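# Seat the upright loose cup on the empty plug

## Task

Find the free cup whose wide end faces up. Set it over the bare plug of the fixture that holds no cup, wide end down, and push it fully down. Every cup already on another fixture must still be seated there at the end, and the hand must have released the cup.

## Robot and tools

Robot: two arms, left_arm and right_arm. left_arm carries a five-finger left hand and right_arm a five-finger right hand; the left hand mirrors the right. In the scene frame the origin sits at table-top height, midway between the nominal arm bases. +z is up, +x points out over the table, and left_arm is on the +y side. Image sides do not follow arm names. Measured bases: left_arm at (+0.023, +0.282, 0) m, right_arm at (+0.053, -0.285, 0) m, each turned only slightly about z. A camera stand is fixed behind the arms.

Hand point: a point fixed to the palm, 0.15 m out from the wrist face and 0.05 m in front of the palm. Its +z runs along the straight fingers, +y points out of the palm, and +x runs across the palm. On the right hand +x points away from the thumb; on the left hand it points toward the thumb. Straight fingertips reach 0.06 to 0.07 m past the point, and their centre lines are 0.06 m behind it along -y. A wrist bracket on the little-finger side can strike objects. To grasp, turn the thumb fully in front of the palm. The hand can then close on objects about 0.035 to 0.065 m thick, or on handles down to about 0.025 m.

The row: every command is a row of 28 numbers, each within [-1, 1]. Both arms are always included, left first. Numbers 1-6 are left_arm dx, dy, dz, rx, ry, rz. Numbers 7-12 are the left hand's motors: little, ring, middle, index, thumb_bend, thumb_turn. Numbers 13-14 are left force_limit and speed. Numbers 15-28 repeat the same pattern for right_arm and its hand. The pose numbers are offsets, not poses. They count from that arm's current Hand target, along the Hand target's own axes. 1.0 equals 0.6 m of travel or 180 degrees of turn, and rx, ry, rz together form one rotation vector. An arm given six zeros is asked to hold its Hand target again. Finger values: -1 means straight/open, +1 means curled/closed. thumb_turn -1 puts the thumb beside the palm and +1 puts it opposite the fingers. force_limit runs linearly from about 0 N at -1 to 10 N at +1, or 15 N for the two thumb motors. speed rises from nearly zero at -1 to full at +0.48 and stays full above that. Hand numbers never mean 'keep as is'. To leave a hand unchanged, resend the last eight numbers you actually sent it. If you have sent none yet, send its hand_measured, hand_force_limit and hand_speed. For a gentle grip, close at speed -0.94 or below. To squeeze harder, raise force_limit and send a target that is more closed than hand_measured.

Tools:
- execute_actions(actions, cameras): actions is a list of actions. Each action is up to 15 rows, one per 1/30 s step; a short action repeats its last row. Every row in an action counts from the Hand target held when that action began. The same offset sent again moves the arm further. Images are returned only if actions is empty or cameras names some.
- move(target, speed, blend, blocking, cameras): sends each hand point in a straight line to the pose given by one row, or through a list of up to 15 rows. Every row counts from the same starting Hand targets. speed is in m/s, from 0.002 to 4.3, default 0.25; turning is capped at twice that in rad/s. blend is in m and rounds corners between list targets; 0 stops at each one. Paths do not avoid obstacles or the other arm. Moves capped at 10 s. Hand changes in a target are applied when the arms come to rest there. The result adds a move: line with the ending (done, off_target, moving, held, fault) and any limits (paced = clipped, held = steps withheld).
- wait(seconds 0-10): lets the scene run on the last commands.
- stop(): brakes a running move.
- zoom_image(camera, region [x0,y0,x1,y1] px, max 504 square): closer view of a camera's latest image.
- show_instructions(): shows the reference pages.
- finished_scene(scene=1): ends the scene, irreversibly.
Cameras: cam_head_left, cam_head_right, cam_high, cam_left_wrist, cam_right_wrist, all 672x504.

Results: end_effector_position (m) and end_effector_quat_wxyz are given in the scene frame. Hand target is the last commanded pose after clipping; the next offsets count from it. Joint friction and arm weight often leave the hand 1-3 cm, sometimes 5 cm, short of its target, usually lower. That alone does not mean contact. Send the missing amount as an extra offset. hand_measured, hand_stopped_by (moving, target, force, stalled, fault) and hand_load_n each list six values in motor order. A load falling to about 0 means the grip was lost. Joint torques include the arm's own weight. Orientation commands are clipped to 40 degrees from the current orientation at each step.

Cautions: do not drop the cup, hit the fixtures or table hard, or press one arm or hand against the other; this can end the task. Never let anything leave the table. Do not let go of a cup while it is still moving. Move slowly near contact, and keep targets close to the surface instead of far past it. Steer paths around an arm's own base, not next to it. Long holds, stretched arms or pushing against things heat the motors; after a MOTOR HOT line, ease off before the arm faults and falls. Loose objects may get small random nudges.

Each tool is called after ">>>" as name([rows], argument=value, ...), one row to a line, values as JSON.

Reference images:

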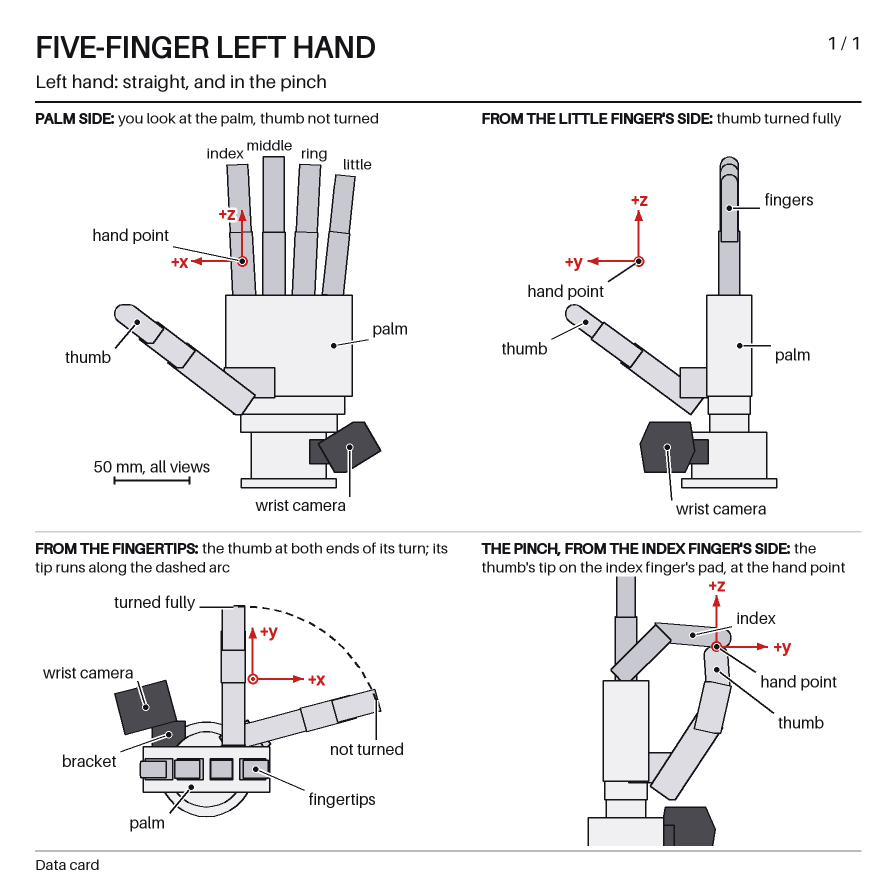

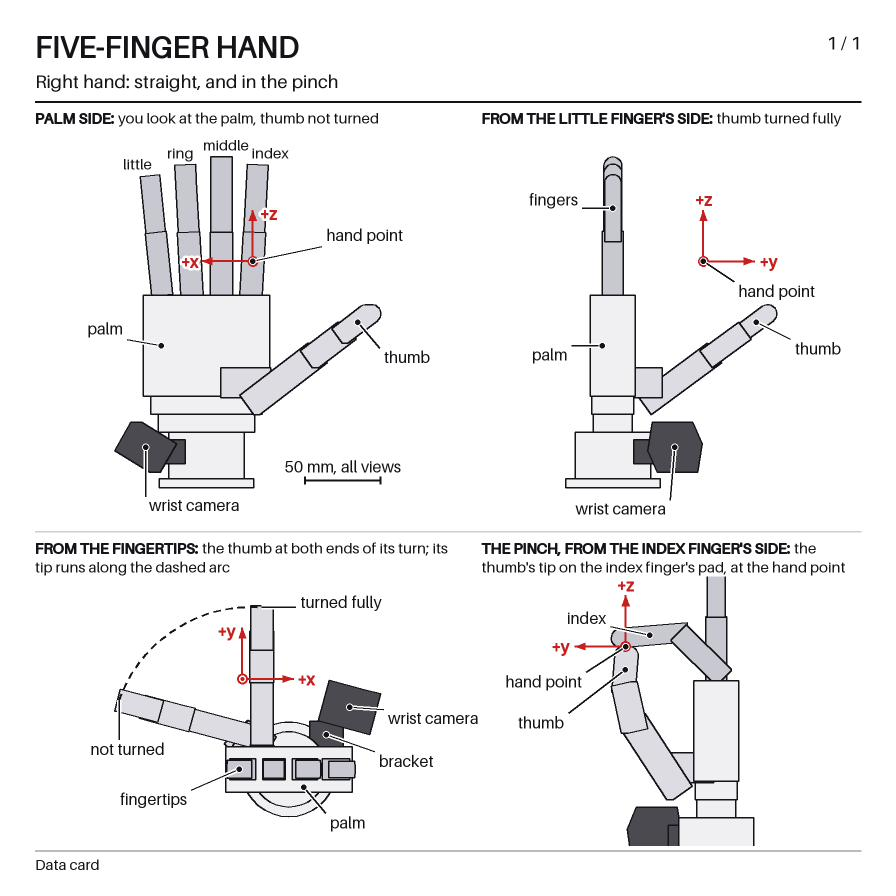

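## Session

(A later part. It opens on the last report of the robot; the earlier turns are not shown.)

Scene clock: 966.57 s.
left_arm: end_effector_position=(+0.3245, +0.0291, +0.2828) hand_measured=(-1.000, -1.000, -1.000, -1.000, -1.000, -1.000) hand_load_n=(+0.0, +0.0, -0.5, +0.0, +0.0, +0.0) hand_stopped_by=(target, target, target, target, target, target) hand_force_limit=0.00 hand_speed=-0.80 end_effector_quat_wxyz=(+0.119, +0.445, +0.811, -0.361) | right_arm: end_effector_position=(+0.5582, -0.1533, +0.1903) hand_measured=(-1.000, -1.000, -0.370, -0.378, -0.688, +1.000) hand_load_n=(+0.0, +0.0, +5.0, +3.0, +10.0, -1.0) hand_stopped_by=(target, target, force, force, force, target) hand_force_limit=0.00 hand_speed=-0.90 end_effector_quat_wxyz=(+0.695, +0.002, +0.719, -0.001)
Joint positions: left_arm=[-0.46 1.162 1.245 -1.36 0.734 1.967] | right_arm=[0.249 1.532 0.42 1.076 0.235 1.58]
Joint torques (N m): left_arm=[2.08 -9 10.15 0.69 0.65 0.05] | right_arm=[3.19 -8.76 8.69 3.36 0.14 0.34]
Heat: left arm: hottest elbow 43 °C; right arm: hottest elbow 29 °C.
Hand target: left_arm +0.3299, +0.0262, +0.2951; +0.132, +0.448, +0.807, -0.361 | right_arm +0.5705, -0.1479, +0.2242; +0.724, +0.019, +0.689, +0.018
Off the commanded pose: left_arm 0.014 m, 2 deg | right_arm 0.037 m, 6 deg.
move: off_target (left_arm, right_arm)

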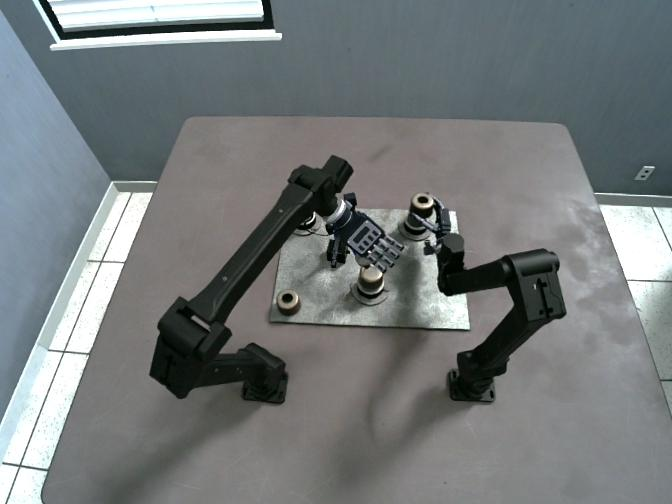

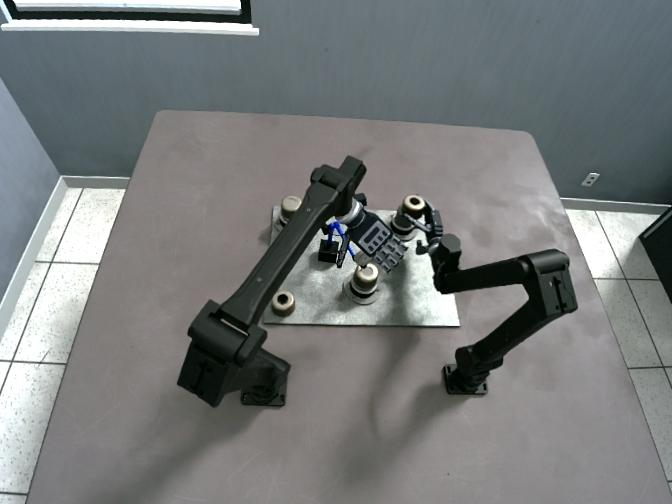

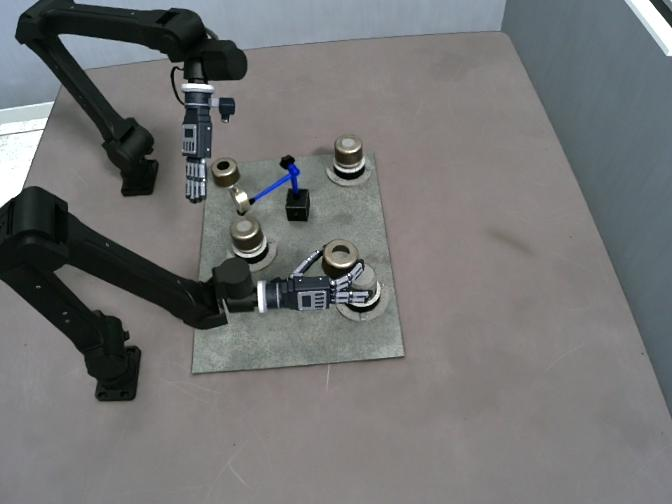

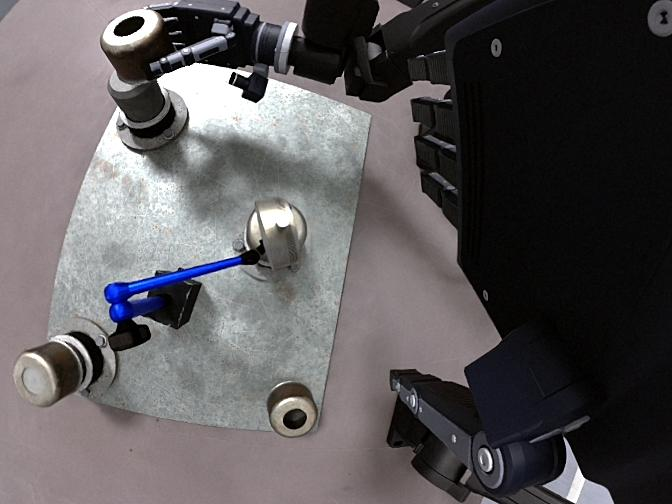

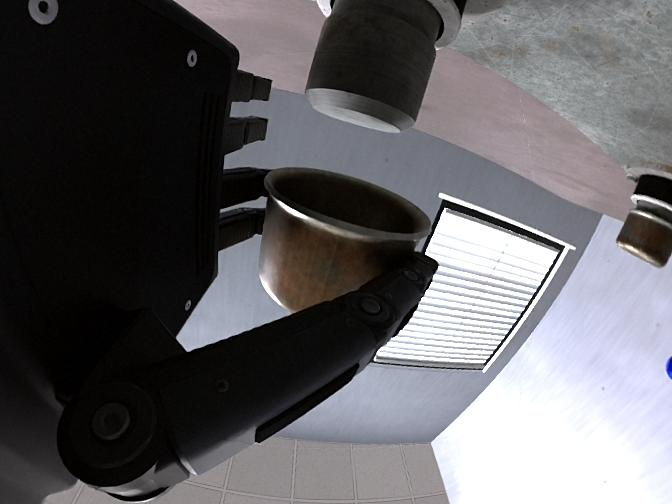

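>>> move(target=[0,0,0,0,0,0,-1,-1,-1,-1,-1,-1,0,-0.8,0.0033,0.0055,0.0612,0,-0.0111,0,-1,-1,-0.2,-0.2,-0.2,1,0,-0.9], speed=0.08, cameras=["all"])

>>> zoom_image(camera="cam_right_wrist", region=[240, 0, 500, 320])

>>> zoom_image(camera="cam_high", region=[290, 210, 430, 340])

>>> zoom_image(camera="cam_left_wrist", region=[50, 0, 300, 180])

>>> zoom_image(camera="cam_head_left", region=[360, 150, 500, 255])

>>> zoom_image(camera="cam_head_right", region=[350, 150, 490, 255])

Scene clock: 1027.70 s.
left_arm: end_effector_position=(+0.3245, +0.0291, +0.2828) hand_measured=(-1.000, -1.000, -1.000, -1.000, -1.000, -1.000) hand_load_n=(+0.0, +0.0, +0.0, +0.0, +0.0, -0.5) hand_stopped_by=(target, target, target, target, target, target) hand_force_limit=0.00 hand_speed=-0.80 end_effector_quat_wxyz=(+0.119, +0.445, +0.811, -0.361) | right_arm: end_effector_position=(+0.5936, -0.1436, +0.1903) hand_measured=(-1.000, -1.000, -0.370, -0.378, -0.688, +1.000) hand_load_n=(+0.0, +0.0, +5.0, +3.5, +9.5, -1.0) hand_stopped_by=(target, target, force, force, force, target) hand_force_limit=0.00 hand_speed=-0.90 end_effector_quat_wxyz=(+0.707, +0.003, +0.708, +0.004)
Joint positions: left_arm=[-0.46 1.162 1.245 -1.36 0.734 1.967] | right_arm=[0.249 1.641 0.519 1.121 0.229 1.581]
Joint torques (N m): left_arm=[2.26 -9.17 10.18 0.55 0.64 0.05] | right_arm=[2.08 -10.4 8.76 3.49 -0.12 0.31]
Heat: left arm: hottest elbow 44 °C; right arm: hottest elbow 33 °C.
Hand target: left_arm +0.3299, +0.0262, +0.2951; +0.132, +0.448, +0.807, -0.361 | right_arm +0.6074, -0.1446, +0.2241; +0.736, +0.019, +0.677, +0.018
Off the commanded pose: left_arm 0.014 m, 2 deg | right_arm 0.037 m, 5 deg.
move: off_target (left_arm, right_arm)

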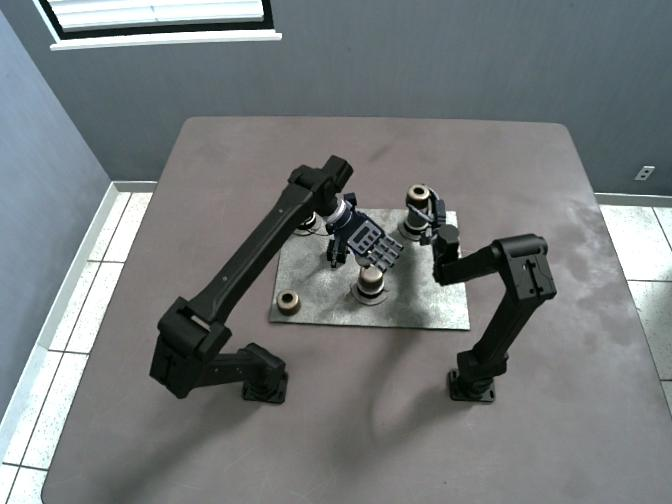

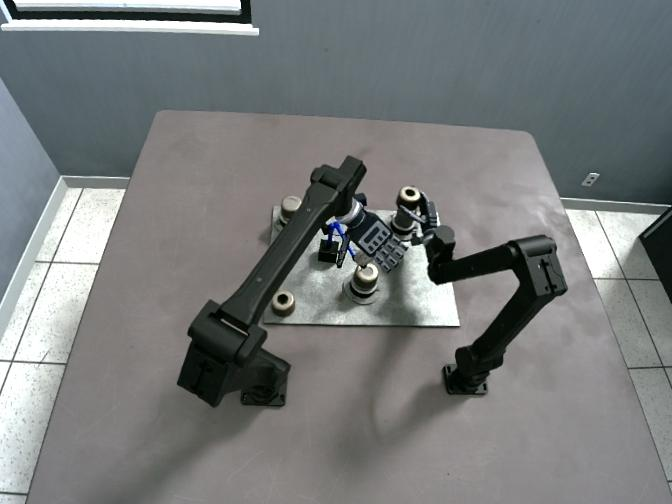

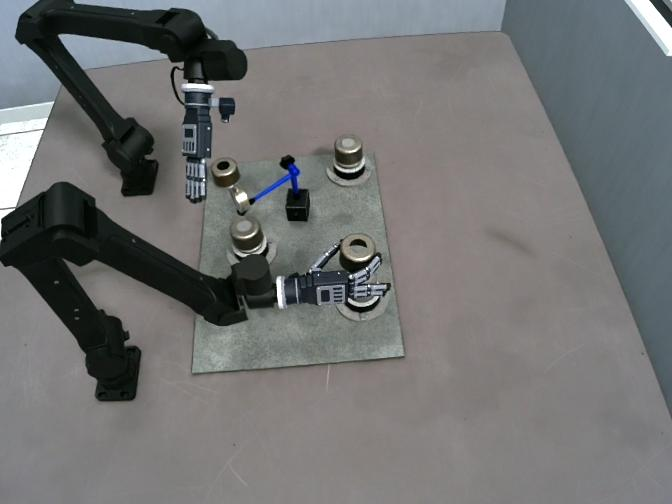

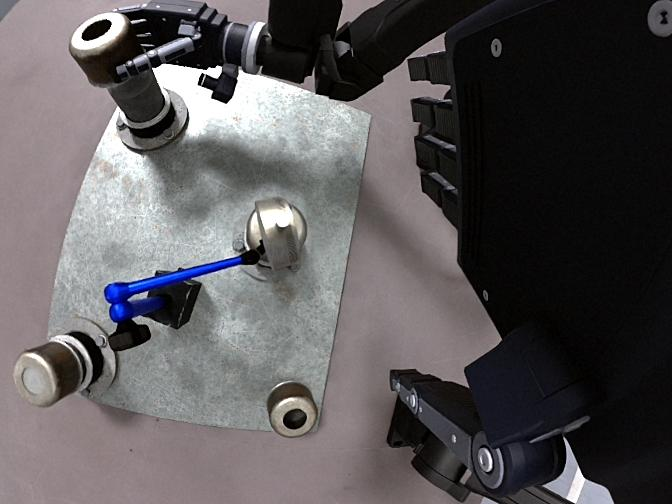

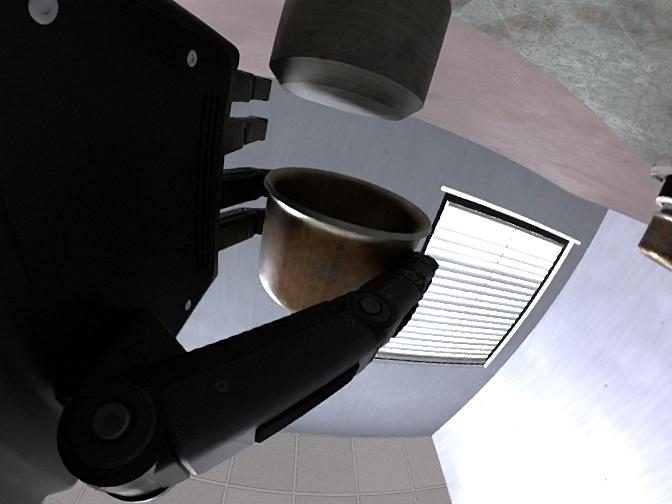

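Scaled by 1.575 from the camera's 672x504 image, which has a finer 960x720 frame.

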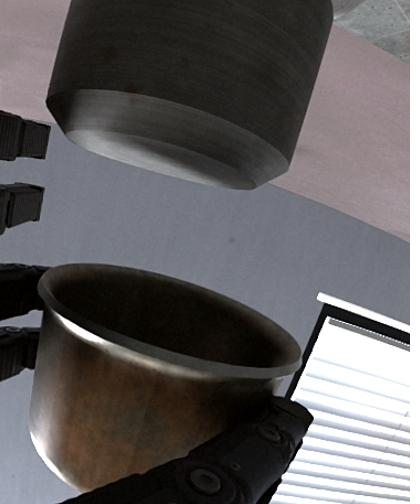

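Scaled by 3.600.

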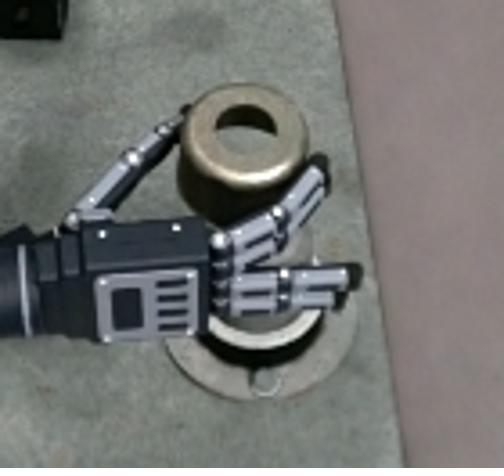

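Scaled by 2.016 from the camera's 672x504 image, which has a finer 960x720 frame.

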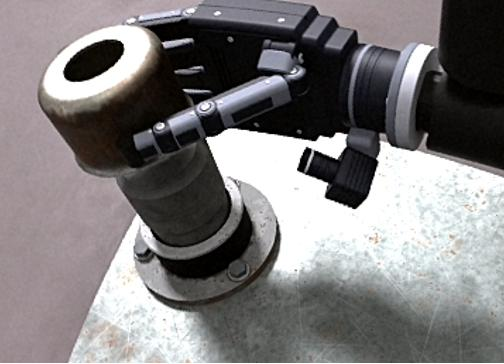

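Scaled by 3.600.

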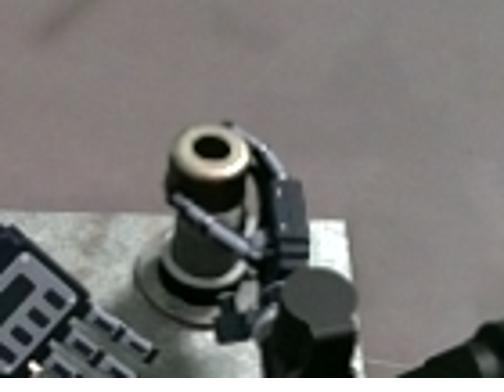

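Scaled by 3.600.

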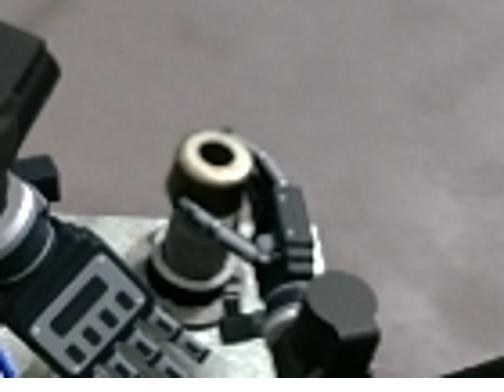

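>>> zoom_image(camera="cam_left_wrist", region=[60, 0, 210, 160])

>>> zoom_image(camera="cam_head_left", region=[385, 170, 455, 250])

>>> zoom_image(camera="cam_head_right", region=[375, 170, 445, 250])

>>> zoom_image(camera="cam_high", region=[320, 220, 400, 330])

Scaled by 3.150 from the camera's 672x504 image, which has a finer 960x720 frame.

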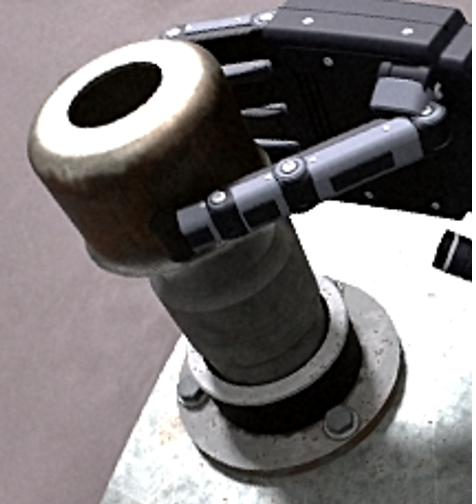

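Scaled by 6.300.

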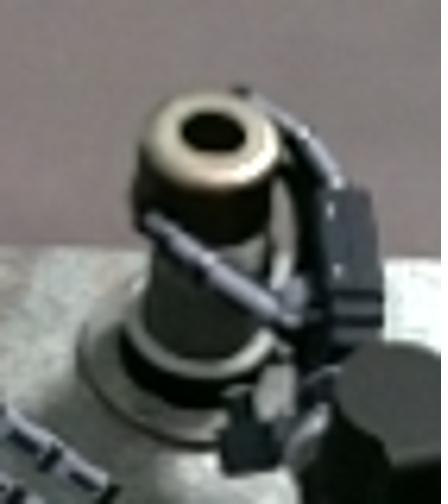

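Scaled by 6.300.

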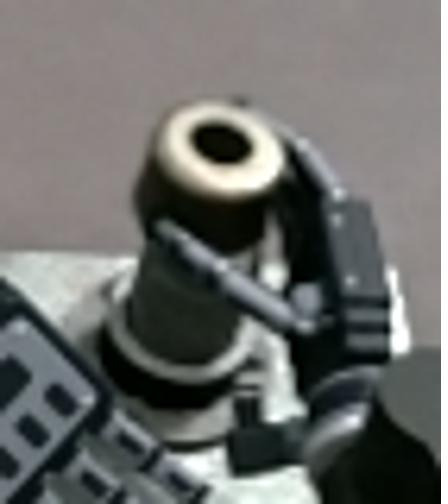

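Scaled by 4.582.

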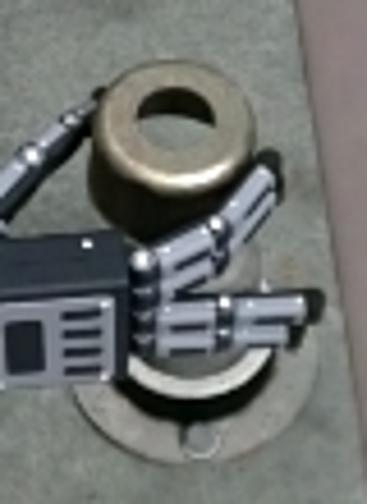

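>>> move(target=[0,0,0,0,0,0,-1,-1,-1,-1,-1,-1,0,-0.8,0.0425,-0.0145,0.0097,0,0,0,-1,-1,-0.2,-0.2,-0.2,1,0,-0.9], speed=0.05, cameras=["all"])

>>> zoom_image(camera="cam_right_wrist", region=[240, 0, 480, 260])

>>> zoom_image(camera="cam_left_wrist", region=[60, 0, 210, 160])

>>> zoom_image(camera="cam_head_left", region=[385, 170, 455, 250])

>>> zoom_image(camera="cam_high", region=[320, 220, 400, 330])

Scene clock: 1122.30 s.
left_arm: end_effector_position=(+0.3245, +0.0291, +0.2828) hand_measured=(-1.000, -1.000, -1.000, -1.000, -1.000, -1.000) hand_load_n=(+0.0, +0.0, +0.0, +0.0, +0.0, +0.0) hand_stopped_by=(target, target, target, target, target, target) hand_force_limit=0.00 hand_speed=-0.80 end_effector_quat_wxyz=(+0.119, +0.445, +0.811, -0.361) | right_arm: end_effector_position=(+0.6013, -0.1509, +0.1664) hand_measured=(-1.000, -1.000, -0.370, -0.378, -0.688, +1.000) hand_load_n=(+0.0, -0.5, +4.5, +3.5, +10.0, -1.0) hand_stopped_by=(target, target, force, force, force, target) hand_force_limit=0.00 hand_speed=-0.90 end_effector_quat_wxyz=(+0.707, +0.003, +0.708, +0.004)
Joint positions: left_arm=[-0.46 1.162 1.245 -1.36 0.734 1.967] | right_arm=[0.225 1.739 0.531 1.206 0.205 1.581]
Joint torques (N m): left_arm=[2.08 -8.64 10.07 0.66 0.62 0.03] | right_arm=[2.02 -11.11 8.08 3.3 -0.13 0.33]
Heat: left arm: hottest elbow 44 °C; right arm: hottest elbow 31 °C.
Hand target: left_arm +0.3299, +0.0262, +0.2951; +0.132, +0.448, +0.807, -0.361 | right_arm +0.6153, -0.1519, +0.1988; +0.736, +0.019, +0.677, +0.018
Off the commanded pose: left_arm 0.014 m, 2 deg | right_arm 0.035 m, 5 deg.
move: off_target (left_arm, right_arm)

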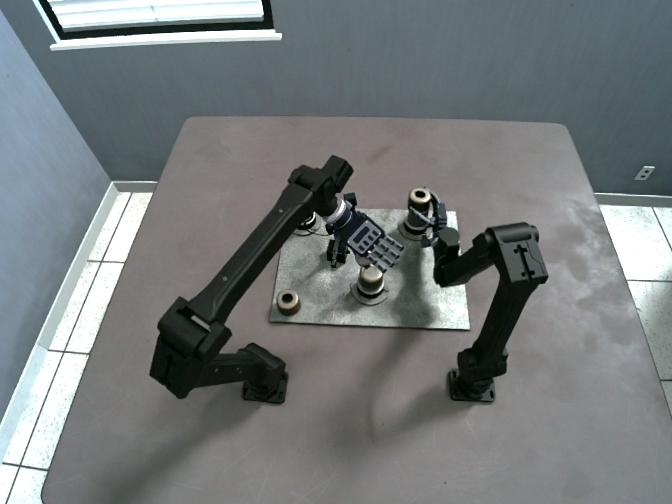

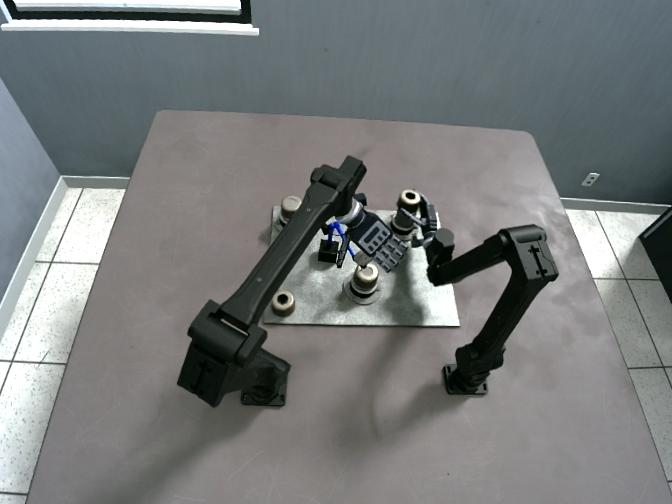

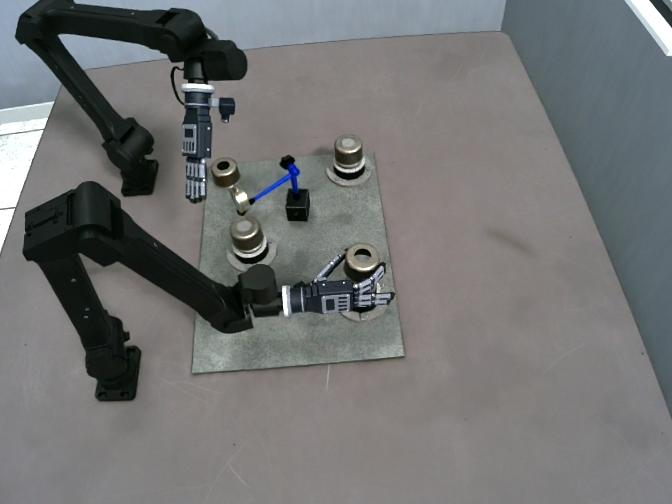

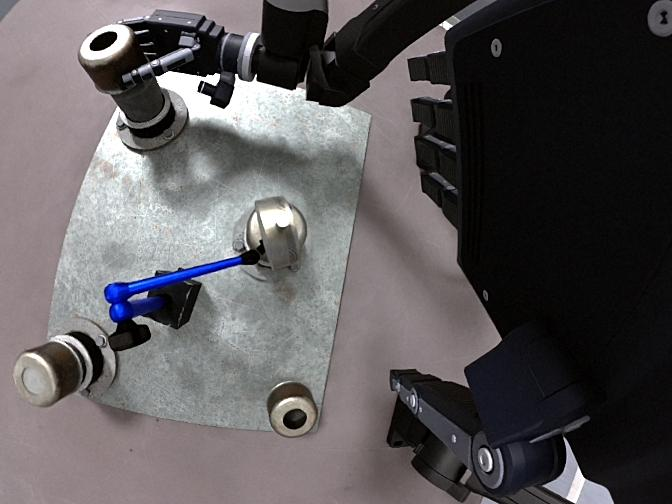

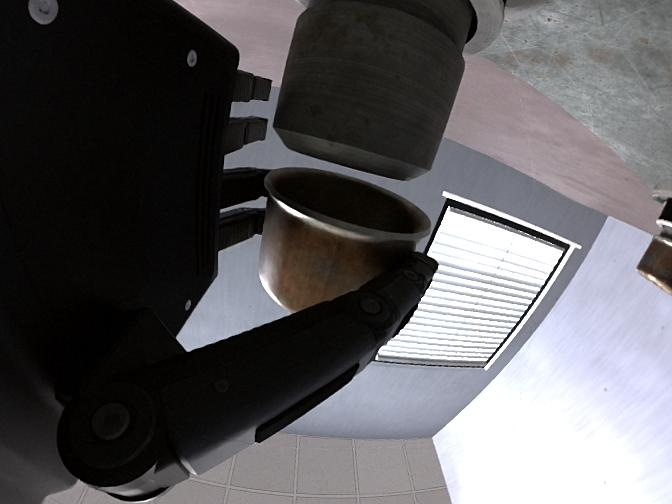

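Scaled by 1.938 from the camera's 672x504 image, which has a finer 960x720 frame.

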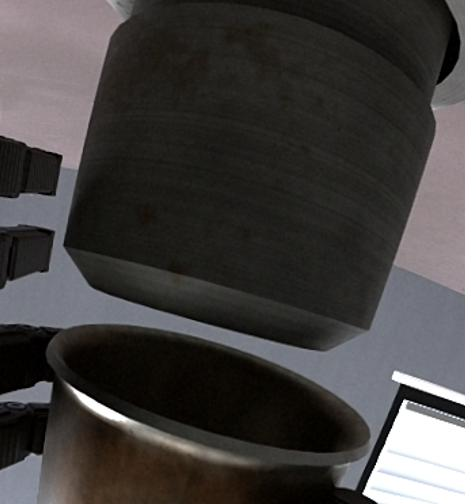

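Scaled by 3.150 from the camera's 672x504 image, which has a finer 960x720 frame.

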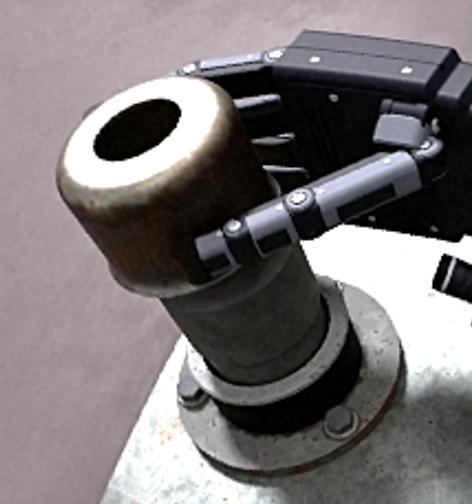

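Scaled by 6.300.

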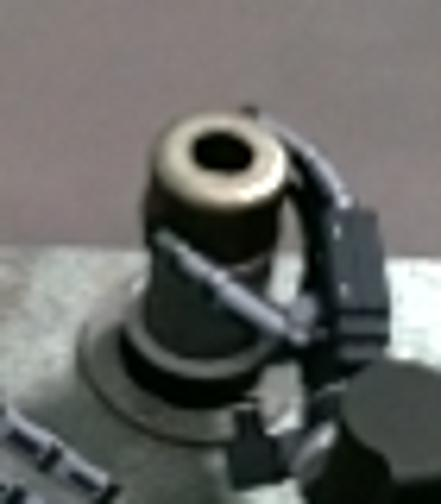

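Scaled by 4.582.

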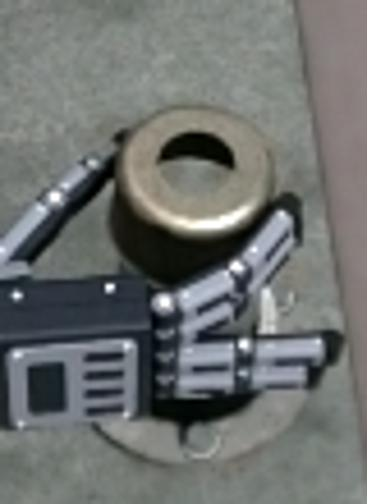

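>>> move(target=[0,0,0,0,0,0,-1,-1,-1,-1,-1,-1,0,-0.8,0.0235,-0.0057,-0.0042,0,0,0,-1,-1,-0.2,-0.2,-0.2,1,0,-0.9], speed=0.04, cameras=["all"])

>>> zoom_image(camera="cam_right_wrist", region=[240, 40, 480, 300])

>>> zoom_image(camera="cam_left_wrist", region=[60, 0, 210, 160])

>>> zoom_image(camera="cam_head_left", region=[385, 170, 455, 250])

>>> zoom_image(camera="cam_high", region=[320, 220, 400, 330])

Scene clock: 1175.93 s.
left_arm: end_effector_position=(+0.3245, +0.0291, +0.2828) hand_measured=(-1.000, -1.000, -1.000, -1.000, -1.000, -1.000) hand_load_n=(+0.0, +0.0, +0.0, +0.0, +0.0, +0.0) hand_stopped_by=(target, target, target, target, target, target) hand_force_limit=0.00 hand_speed=-0.80 end_effector_quat_wxyz=(+0.119, +0.445, +0.811, -0.361) | right_arm: end_effector_position=(+0.6014, -0.1526, +0.1550) hand_measured=(-1.000, -1.000, -0.370, -0.378, -0.688, +1.000) hand_load_n=(+0.0, +0.0, +4.5, +3.5, +9.5, -0.5) hand_stopped_by=(target, target, force, force, force, target) hand_force_limit=0.00 hand_speed=-0.90 end_effector_quat_wxyz=(+0.709, +0.003, +0.706, +0.005)
Joint positions: left_arm=[-0.46 1.162 1.245 -1.36 0.734 1.967] | right_arm=[0.219 1.787 0.531 1.26 0.199 1.581]
Joint torques (N m): left_arm=[2.73 -9.11 10.21 0.65 0.66 0.05] | right_arm=[1.96 -11.34 7.25 3.34 -0.13 0.34]
Heat: left arm: hottest elbow 44 °C; right arm: hottest elbow 32 °C.
Hand target: left_arm +0.3299, +0.0262, +0.2951; +0.132, +0.448, +0.807, -0.361 | right_arm +0.6140, -0.1546, +0.1845; +0.736, +0.019, +0.677, +0.018
Off the commanded pose: left_arm 0.014 m, 2 deg | right_arm 0.032 m, 5 deg.
move: off_target (left_arm, right_arm)

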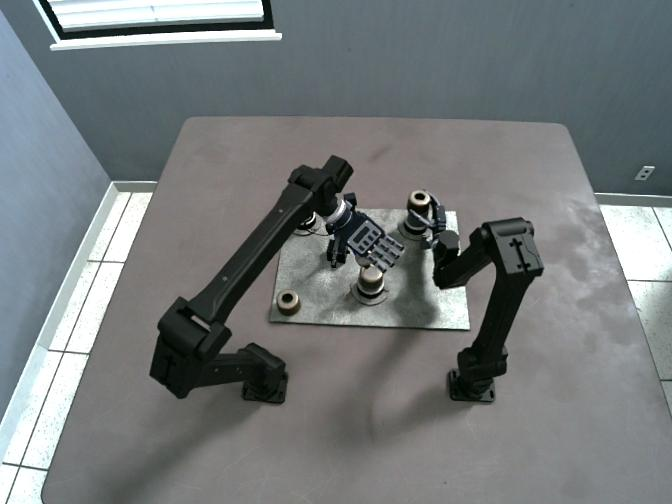

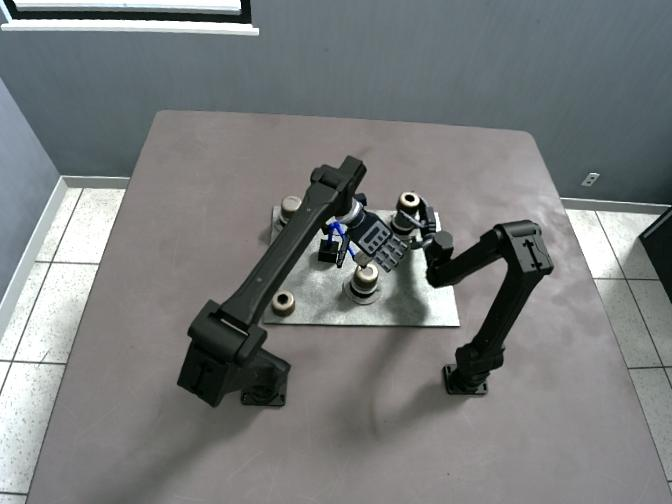

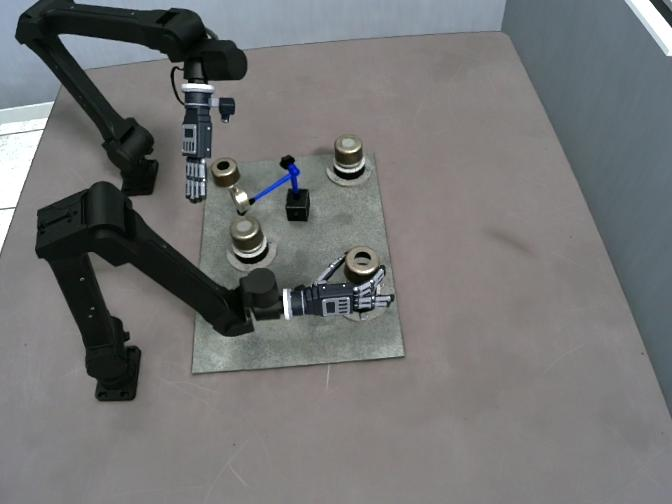

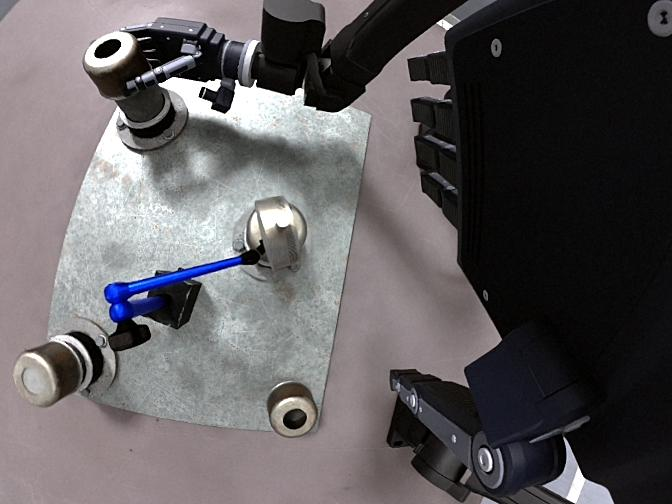

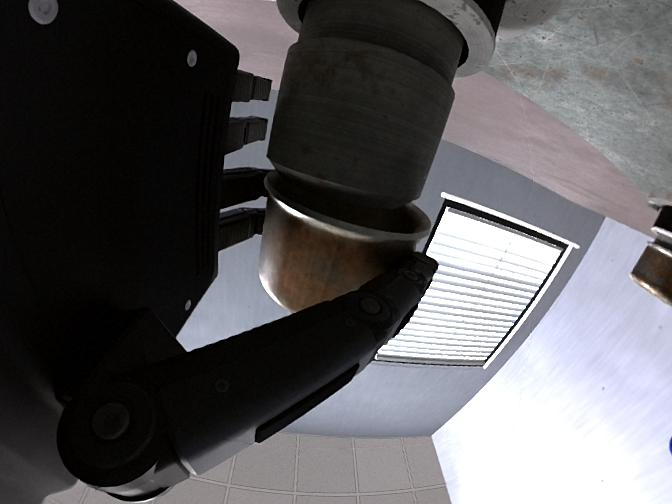

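Scaled by 1.938 from the camera's 672x504 image, which has a finer 960x720 frame.

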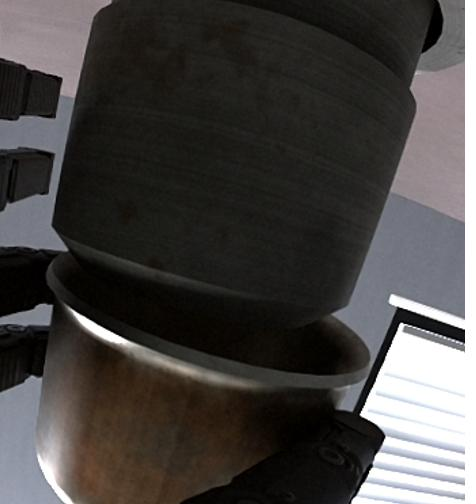

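Scaled by 3.150 from the camera's 672x504 image, which has a finer 960x720 frame.

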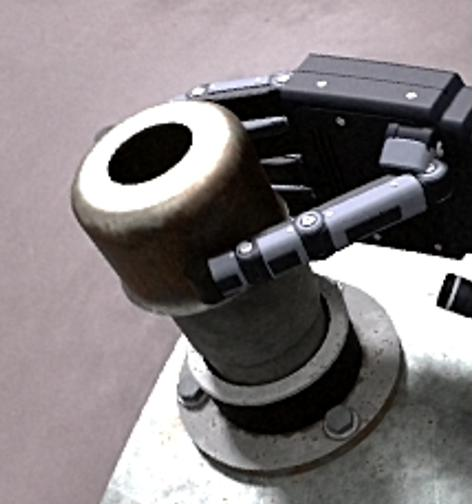

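Scaled by 6.300.

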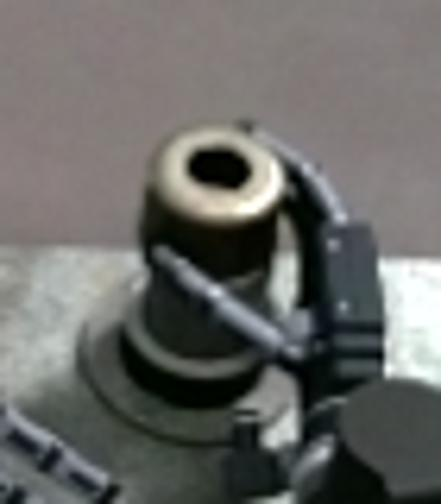

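Scaled by 4.582.

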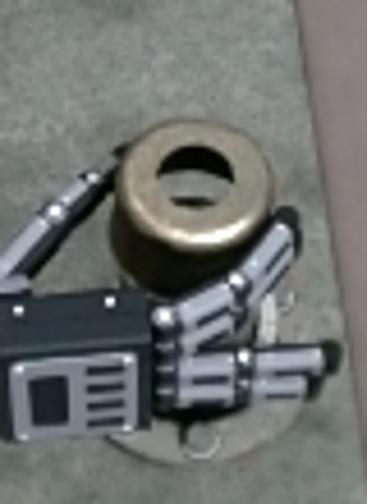

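>>> move(target=[0,0,0,0,0,0,-1,-1,-1,-1,-1,-1,0,-0.8,0.0128,-0.0082,-0.0028,0,0,0,-1,-1,-0.2,-0.2,-0.2,1,0,-0.9], speed=0.04, cameras=["all"])

>>> zoom_image(camera="cam_right_wrist", region=[240, 40, 480, 300])

>>> zoom_image(camera="cam_left_wrist", region=[60, 0, 210, 160])

>>> zoom_image(camera="cam_high", region=[320, 220, 400, 330])

Scene clock: 1217.87 s.
left_arm: end_effector_position=(+0.3245, +0.0291, +0.2828) hand_measured=(-1.000, -1.000, -1.000, -1.000, -1.000, -1.000) hand_load_n=(+0.0, +0.0, +0.0, +0.0, +0.0, +0.0) hand_stopped_by=(target, target, target, target, target, target) hand_force_limit=0.00 hand_speed=-0.80 end_effector_quat_wxyz=(+0.119, +0.445, +0.811, -0.361) | right_arm: end_effector_position=(+0.6017, -0.1569, +0.1497) hand_measured=(-1.000, -1.000, -0.370, -0.378, -0.688, +1.000) hand_load_n=(+0.0, +0.0, +4.5, +3.5, +9.5, -1.0) hand_stopped_by=(target, target, force, force, force, target) hand_force_limit=0.00 hand_speed=-0.90 end_effector_quat_wxyz=(+0.710, +0.003, +0.704, +0.005)
Joint positions: left_arm=[-0.46 1.162 1.245 -1.36 0.734 1.967] | right_arm=[0.208 1.812 0.531 1.291 0.188 1.581]
Joint torques (N m): left_arm=[2.02 -9.23 10.25 0.59 0.63 0.08] | right_arm=[2.02 -11.4 6.76 3.36 -0.14 0.35]
Heat: left arm: hottest elbow 45 °C; right arm: hottest elbow 31 °C.
Hand target: left_arm +0.3299, +0.0262, +0.2951; +0.132, +0.448, +0.807, -0.361 | right_arm +0.6129, -0.1590, +0.1764; +0.736, +0.019, +0.677, +0.018
Off the commanded pose: left_arm 0.014 m, 2 deg | right_arm 0.029 m, 5 deg.
move: off_target (left_arm, right_arm)

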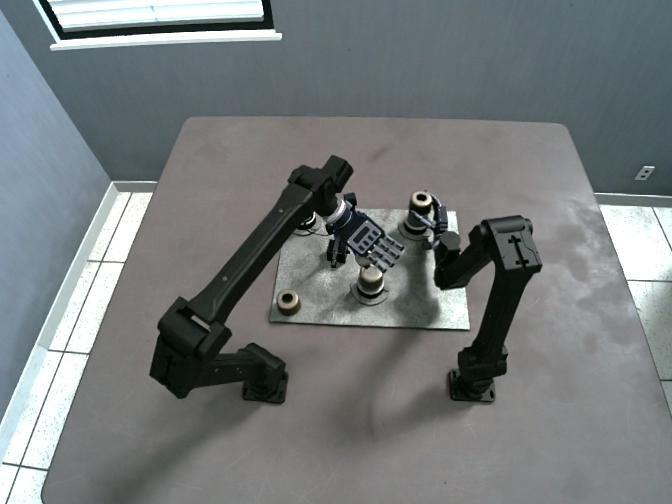

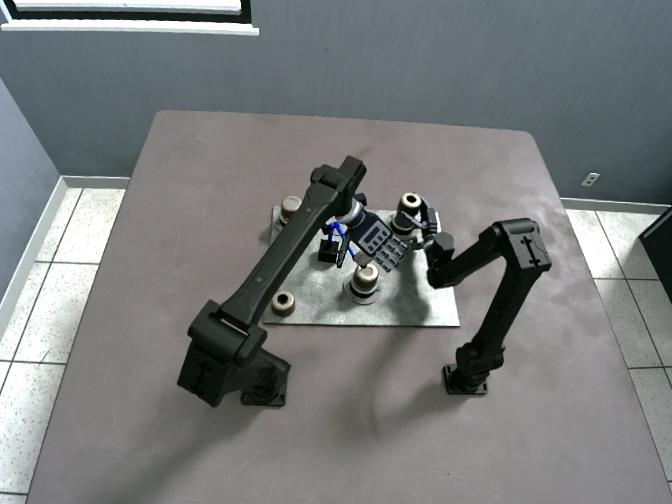

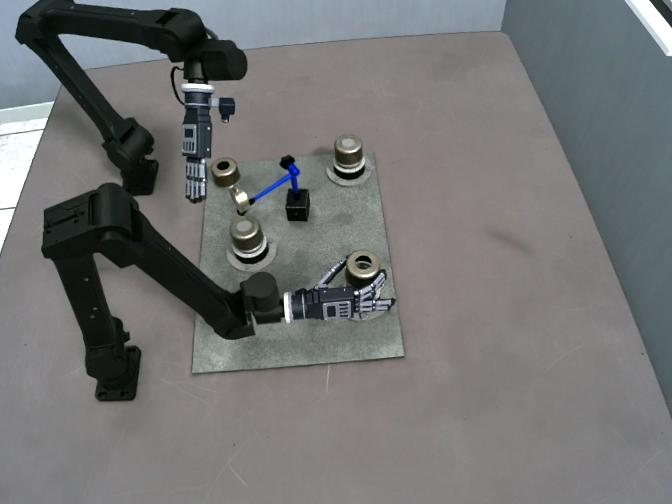

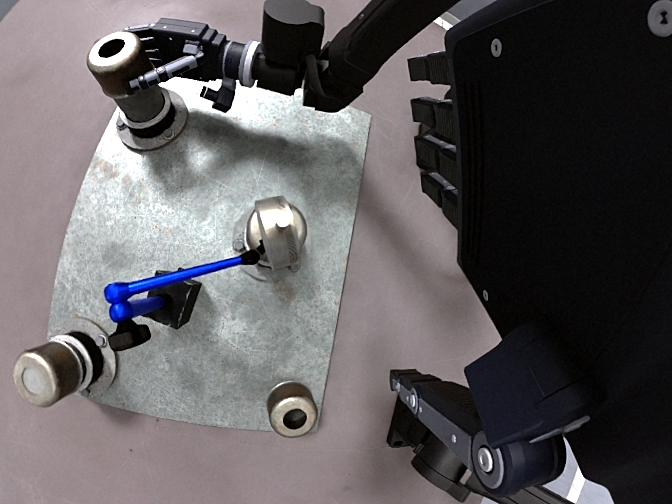

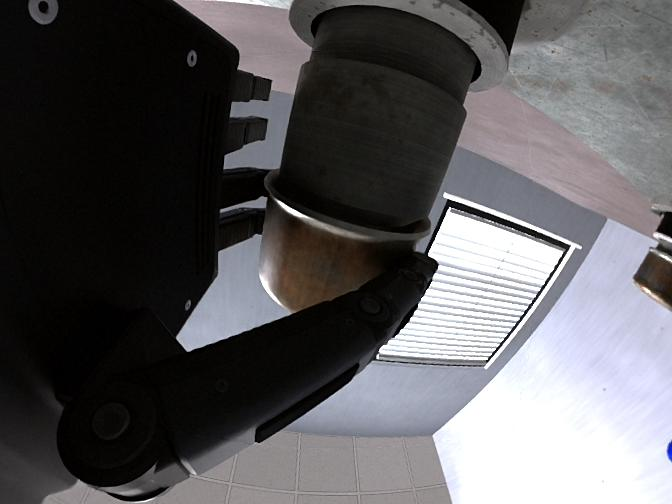

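Scaled by 1.938 from the camera's 672x504 image, which has a finer 960x720 frame.

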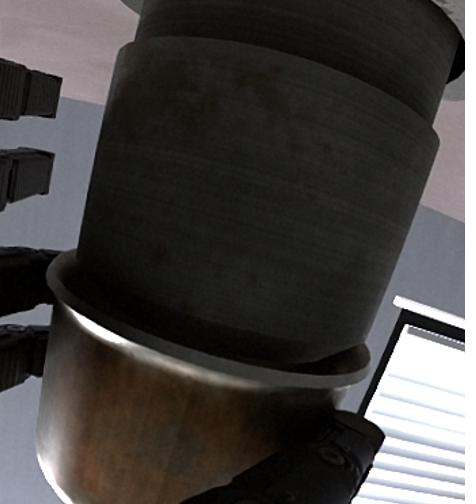

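Scaled by 3.150 from the camera's 672x504 image, which has a finer 960x720 frame.

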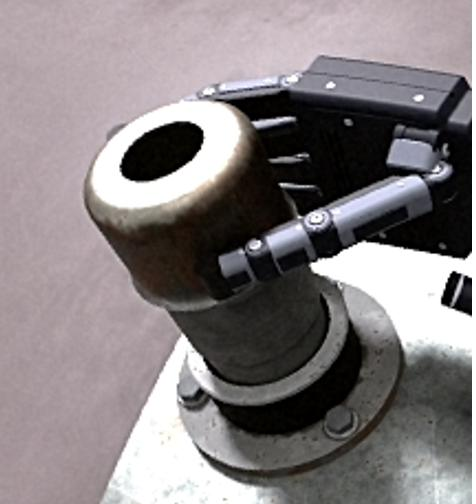

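Scaled by 4.582.

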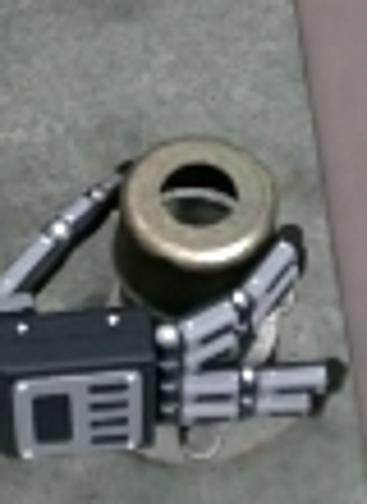

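>>> zoom_image(camera="cam_high", region=[340, 245, 390, 290])

>>> zoom_image(camera="cam_head_left", region=[395, 180, 445, 240])

>>> zoom_image(camera="cam_head_right", region=[385, 180, 435, 240])

>>> zoom_image(camera="cam_left_wrist", region=[80, 20, 180, 130])

Scaled by 10.080.

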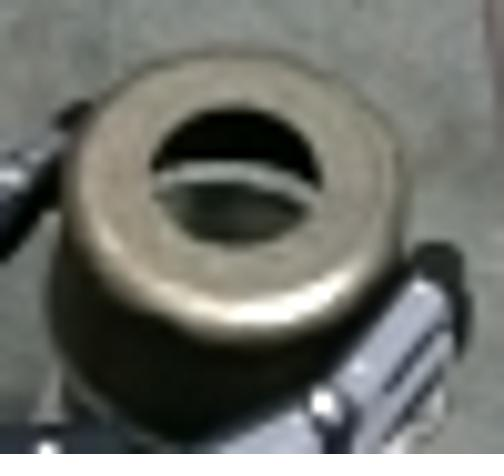

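Scaled by 8.400.

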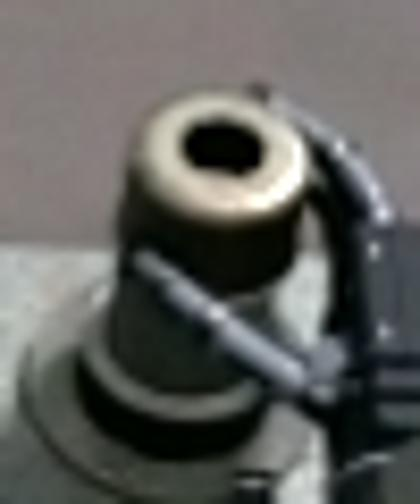

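Scaled by 8.400.

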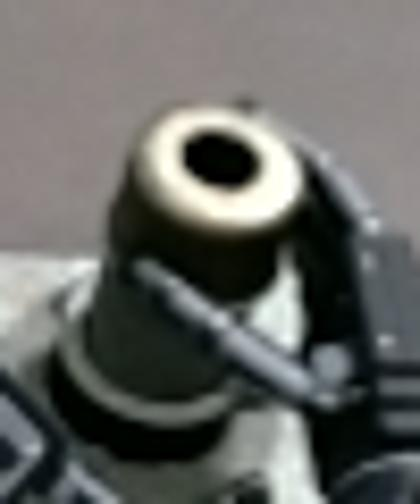

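Scaled by 4.582 from the camera's 672x504 image, which has a finer 960x720 frame.

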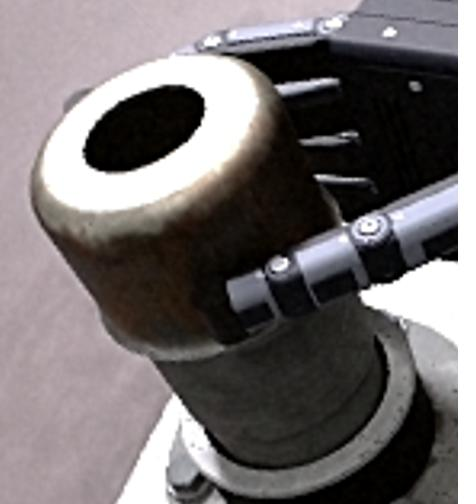

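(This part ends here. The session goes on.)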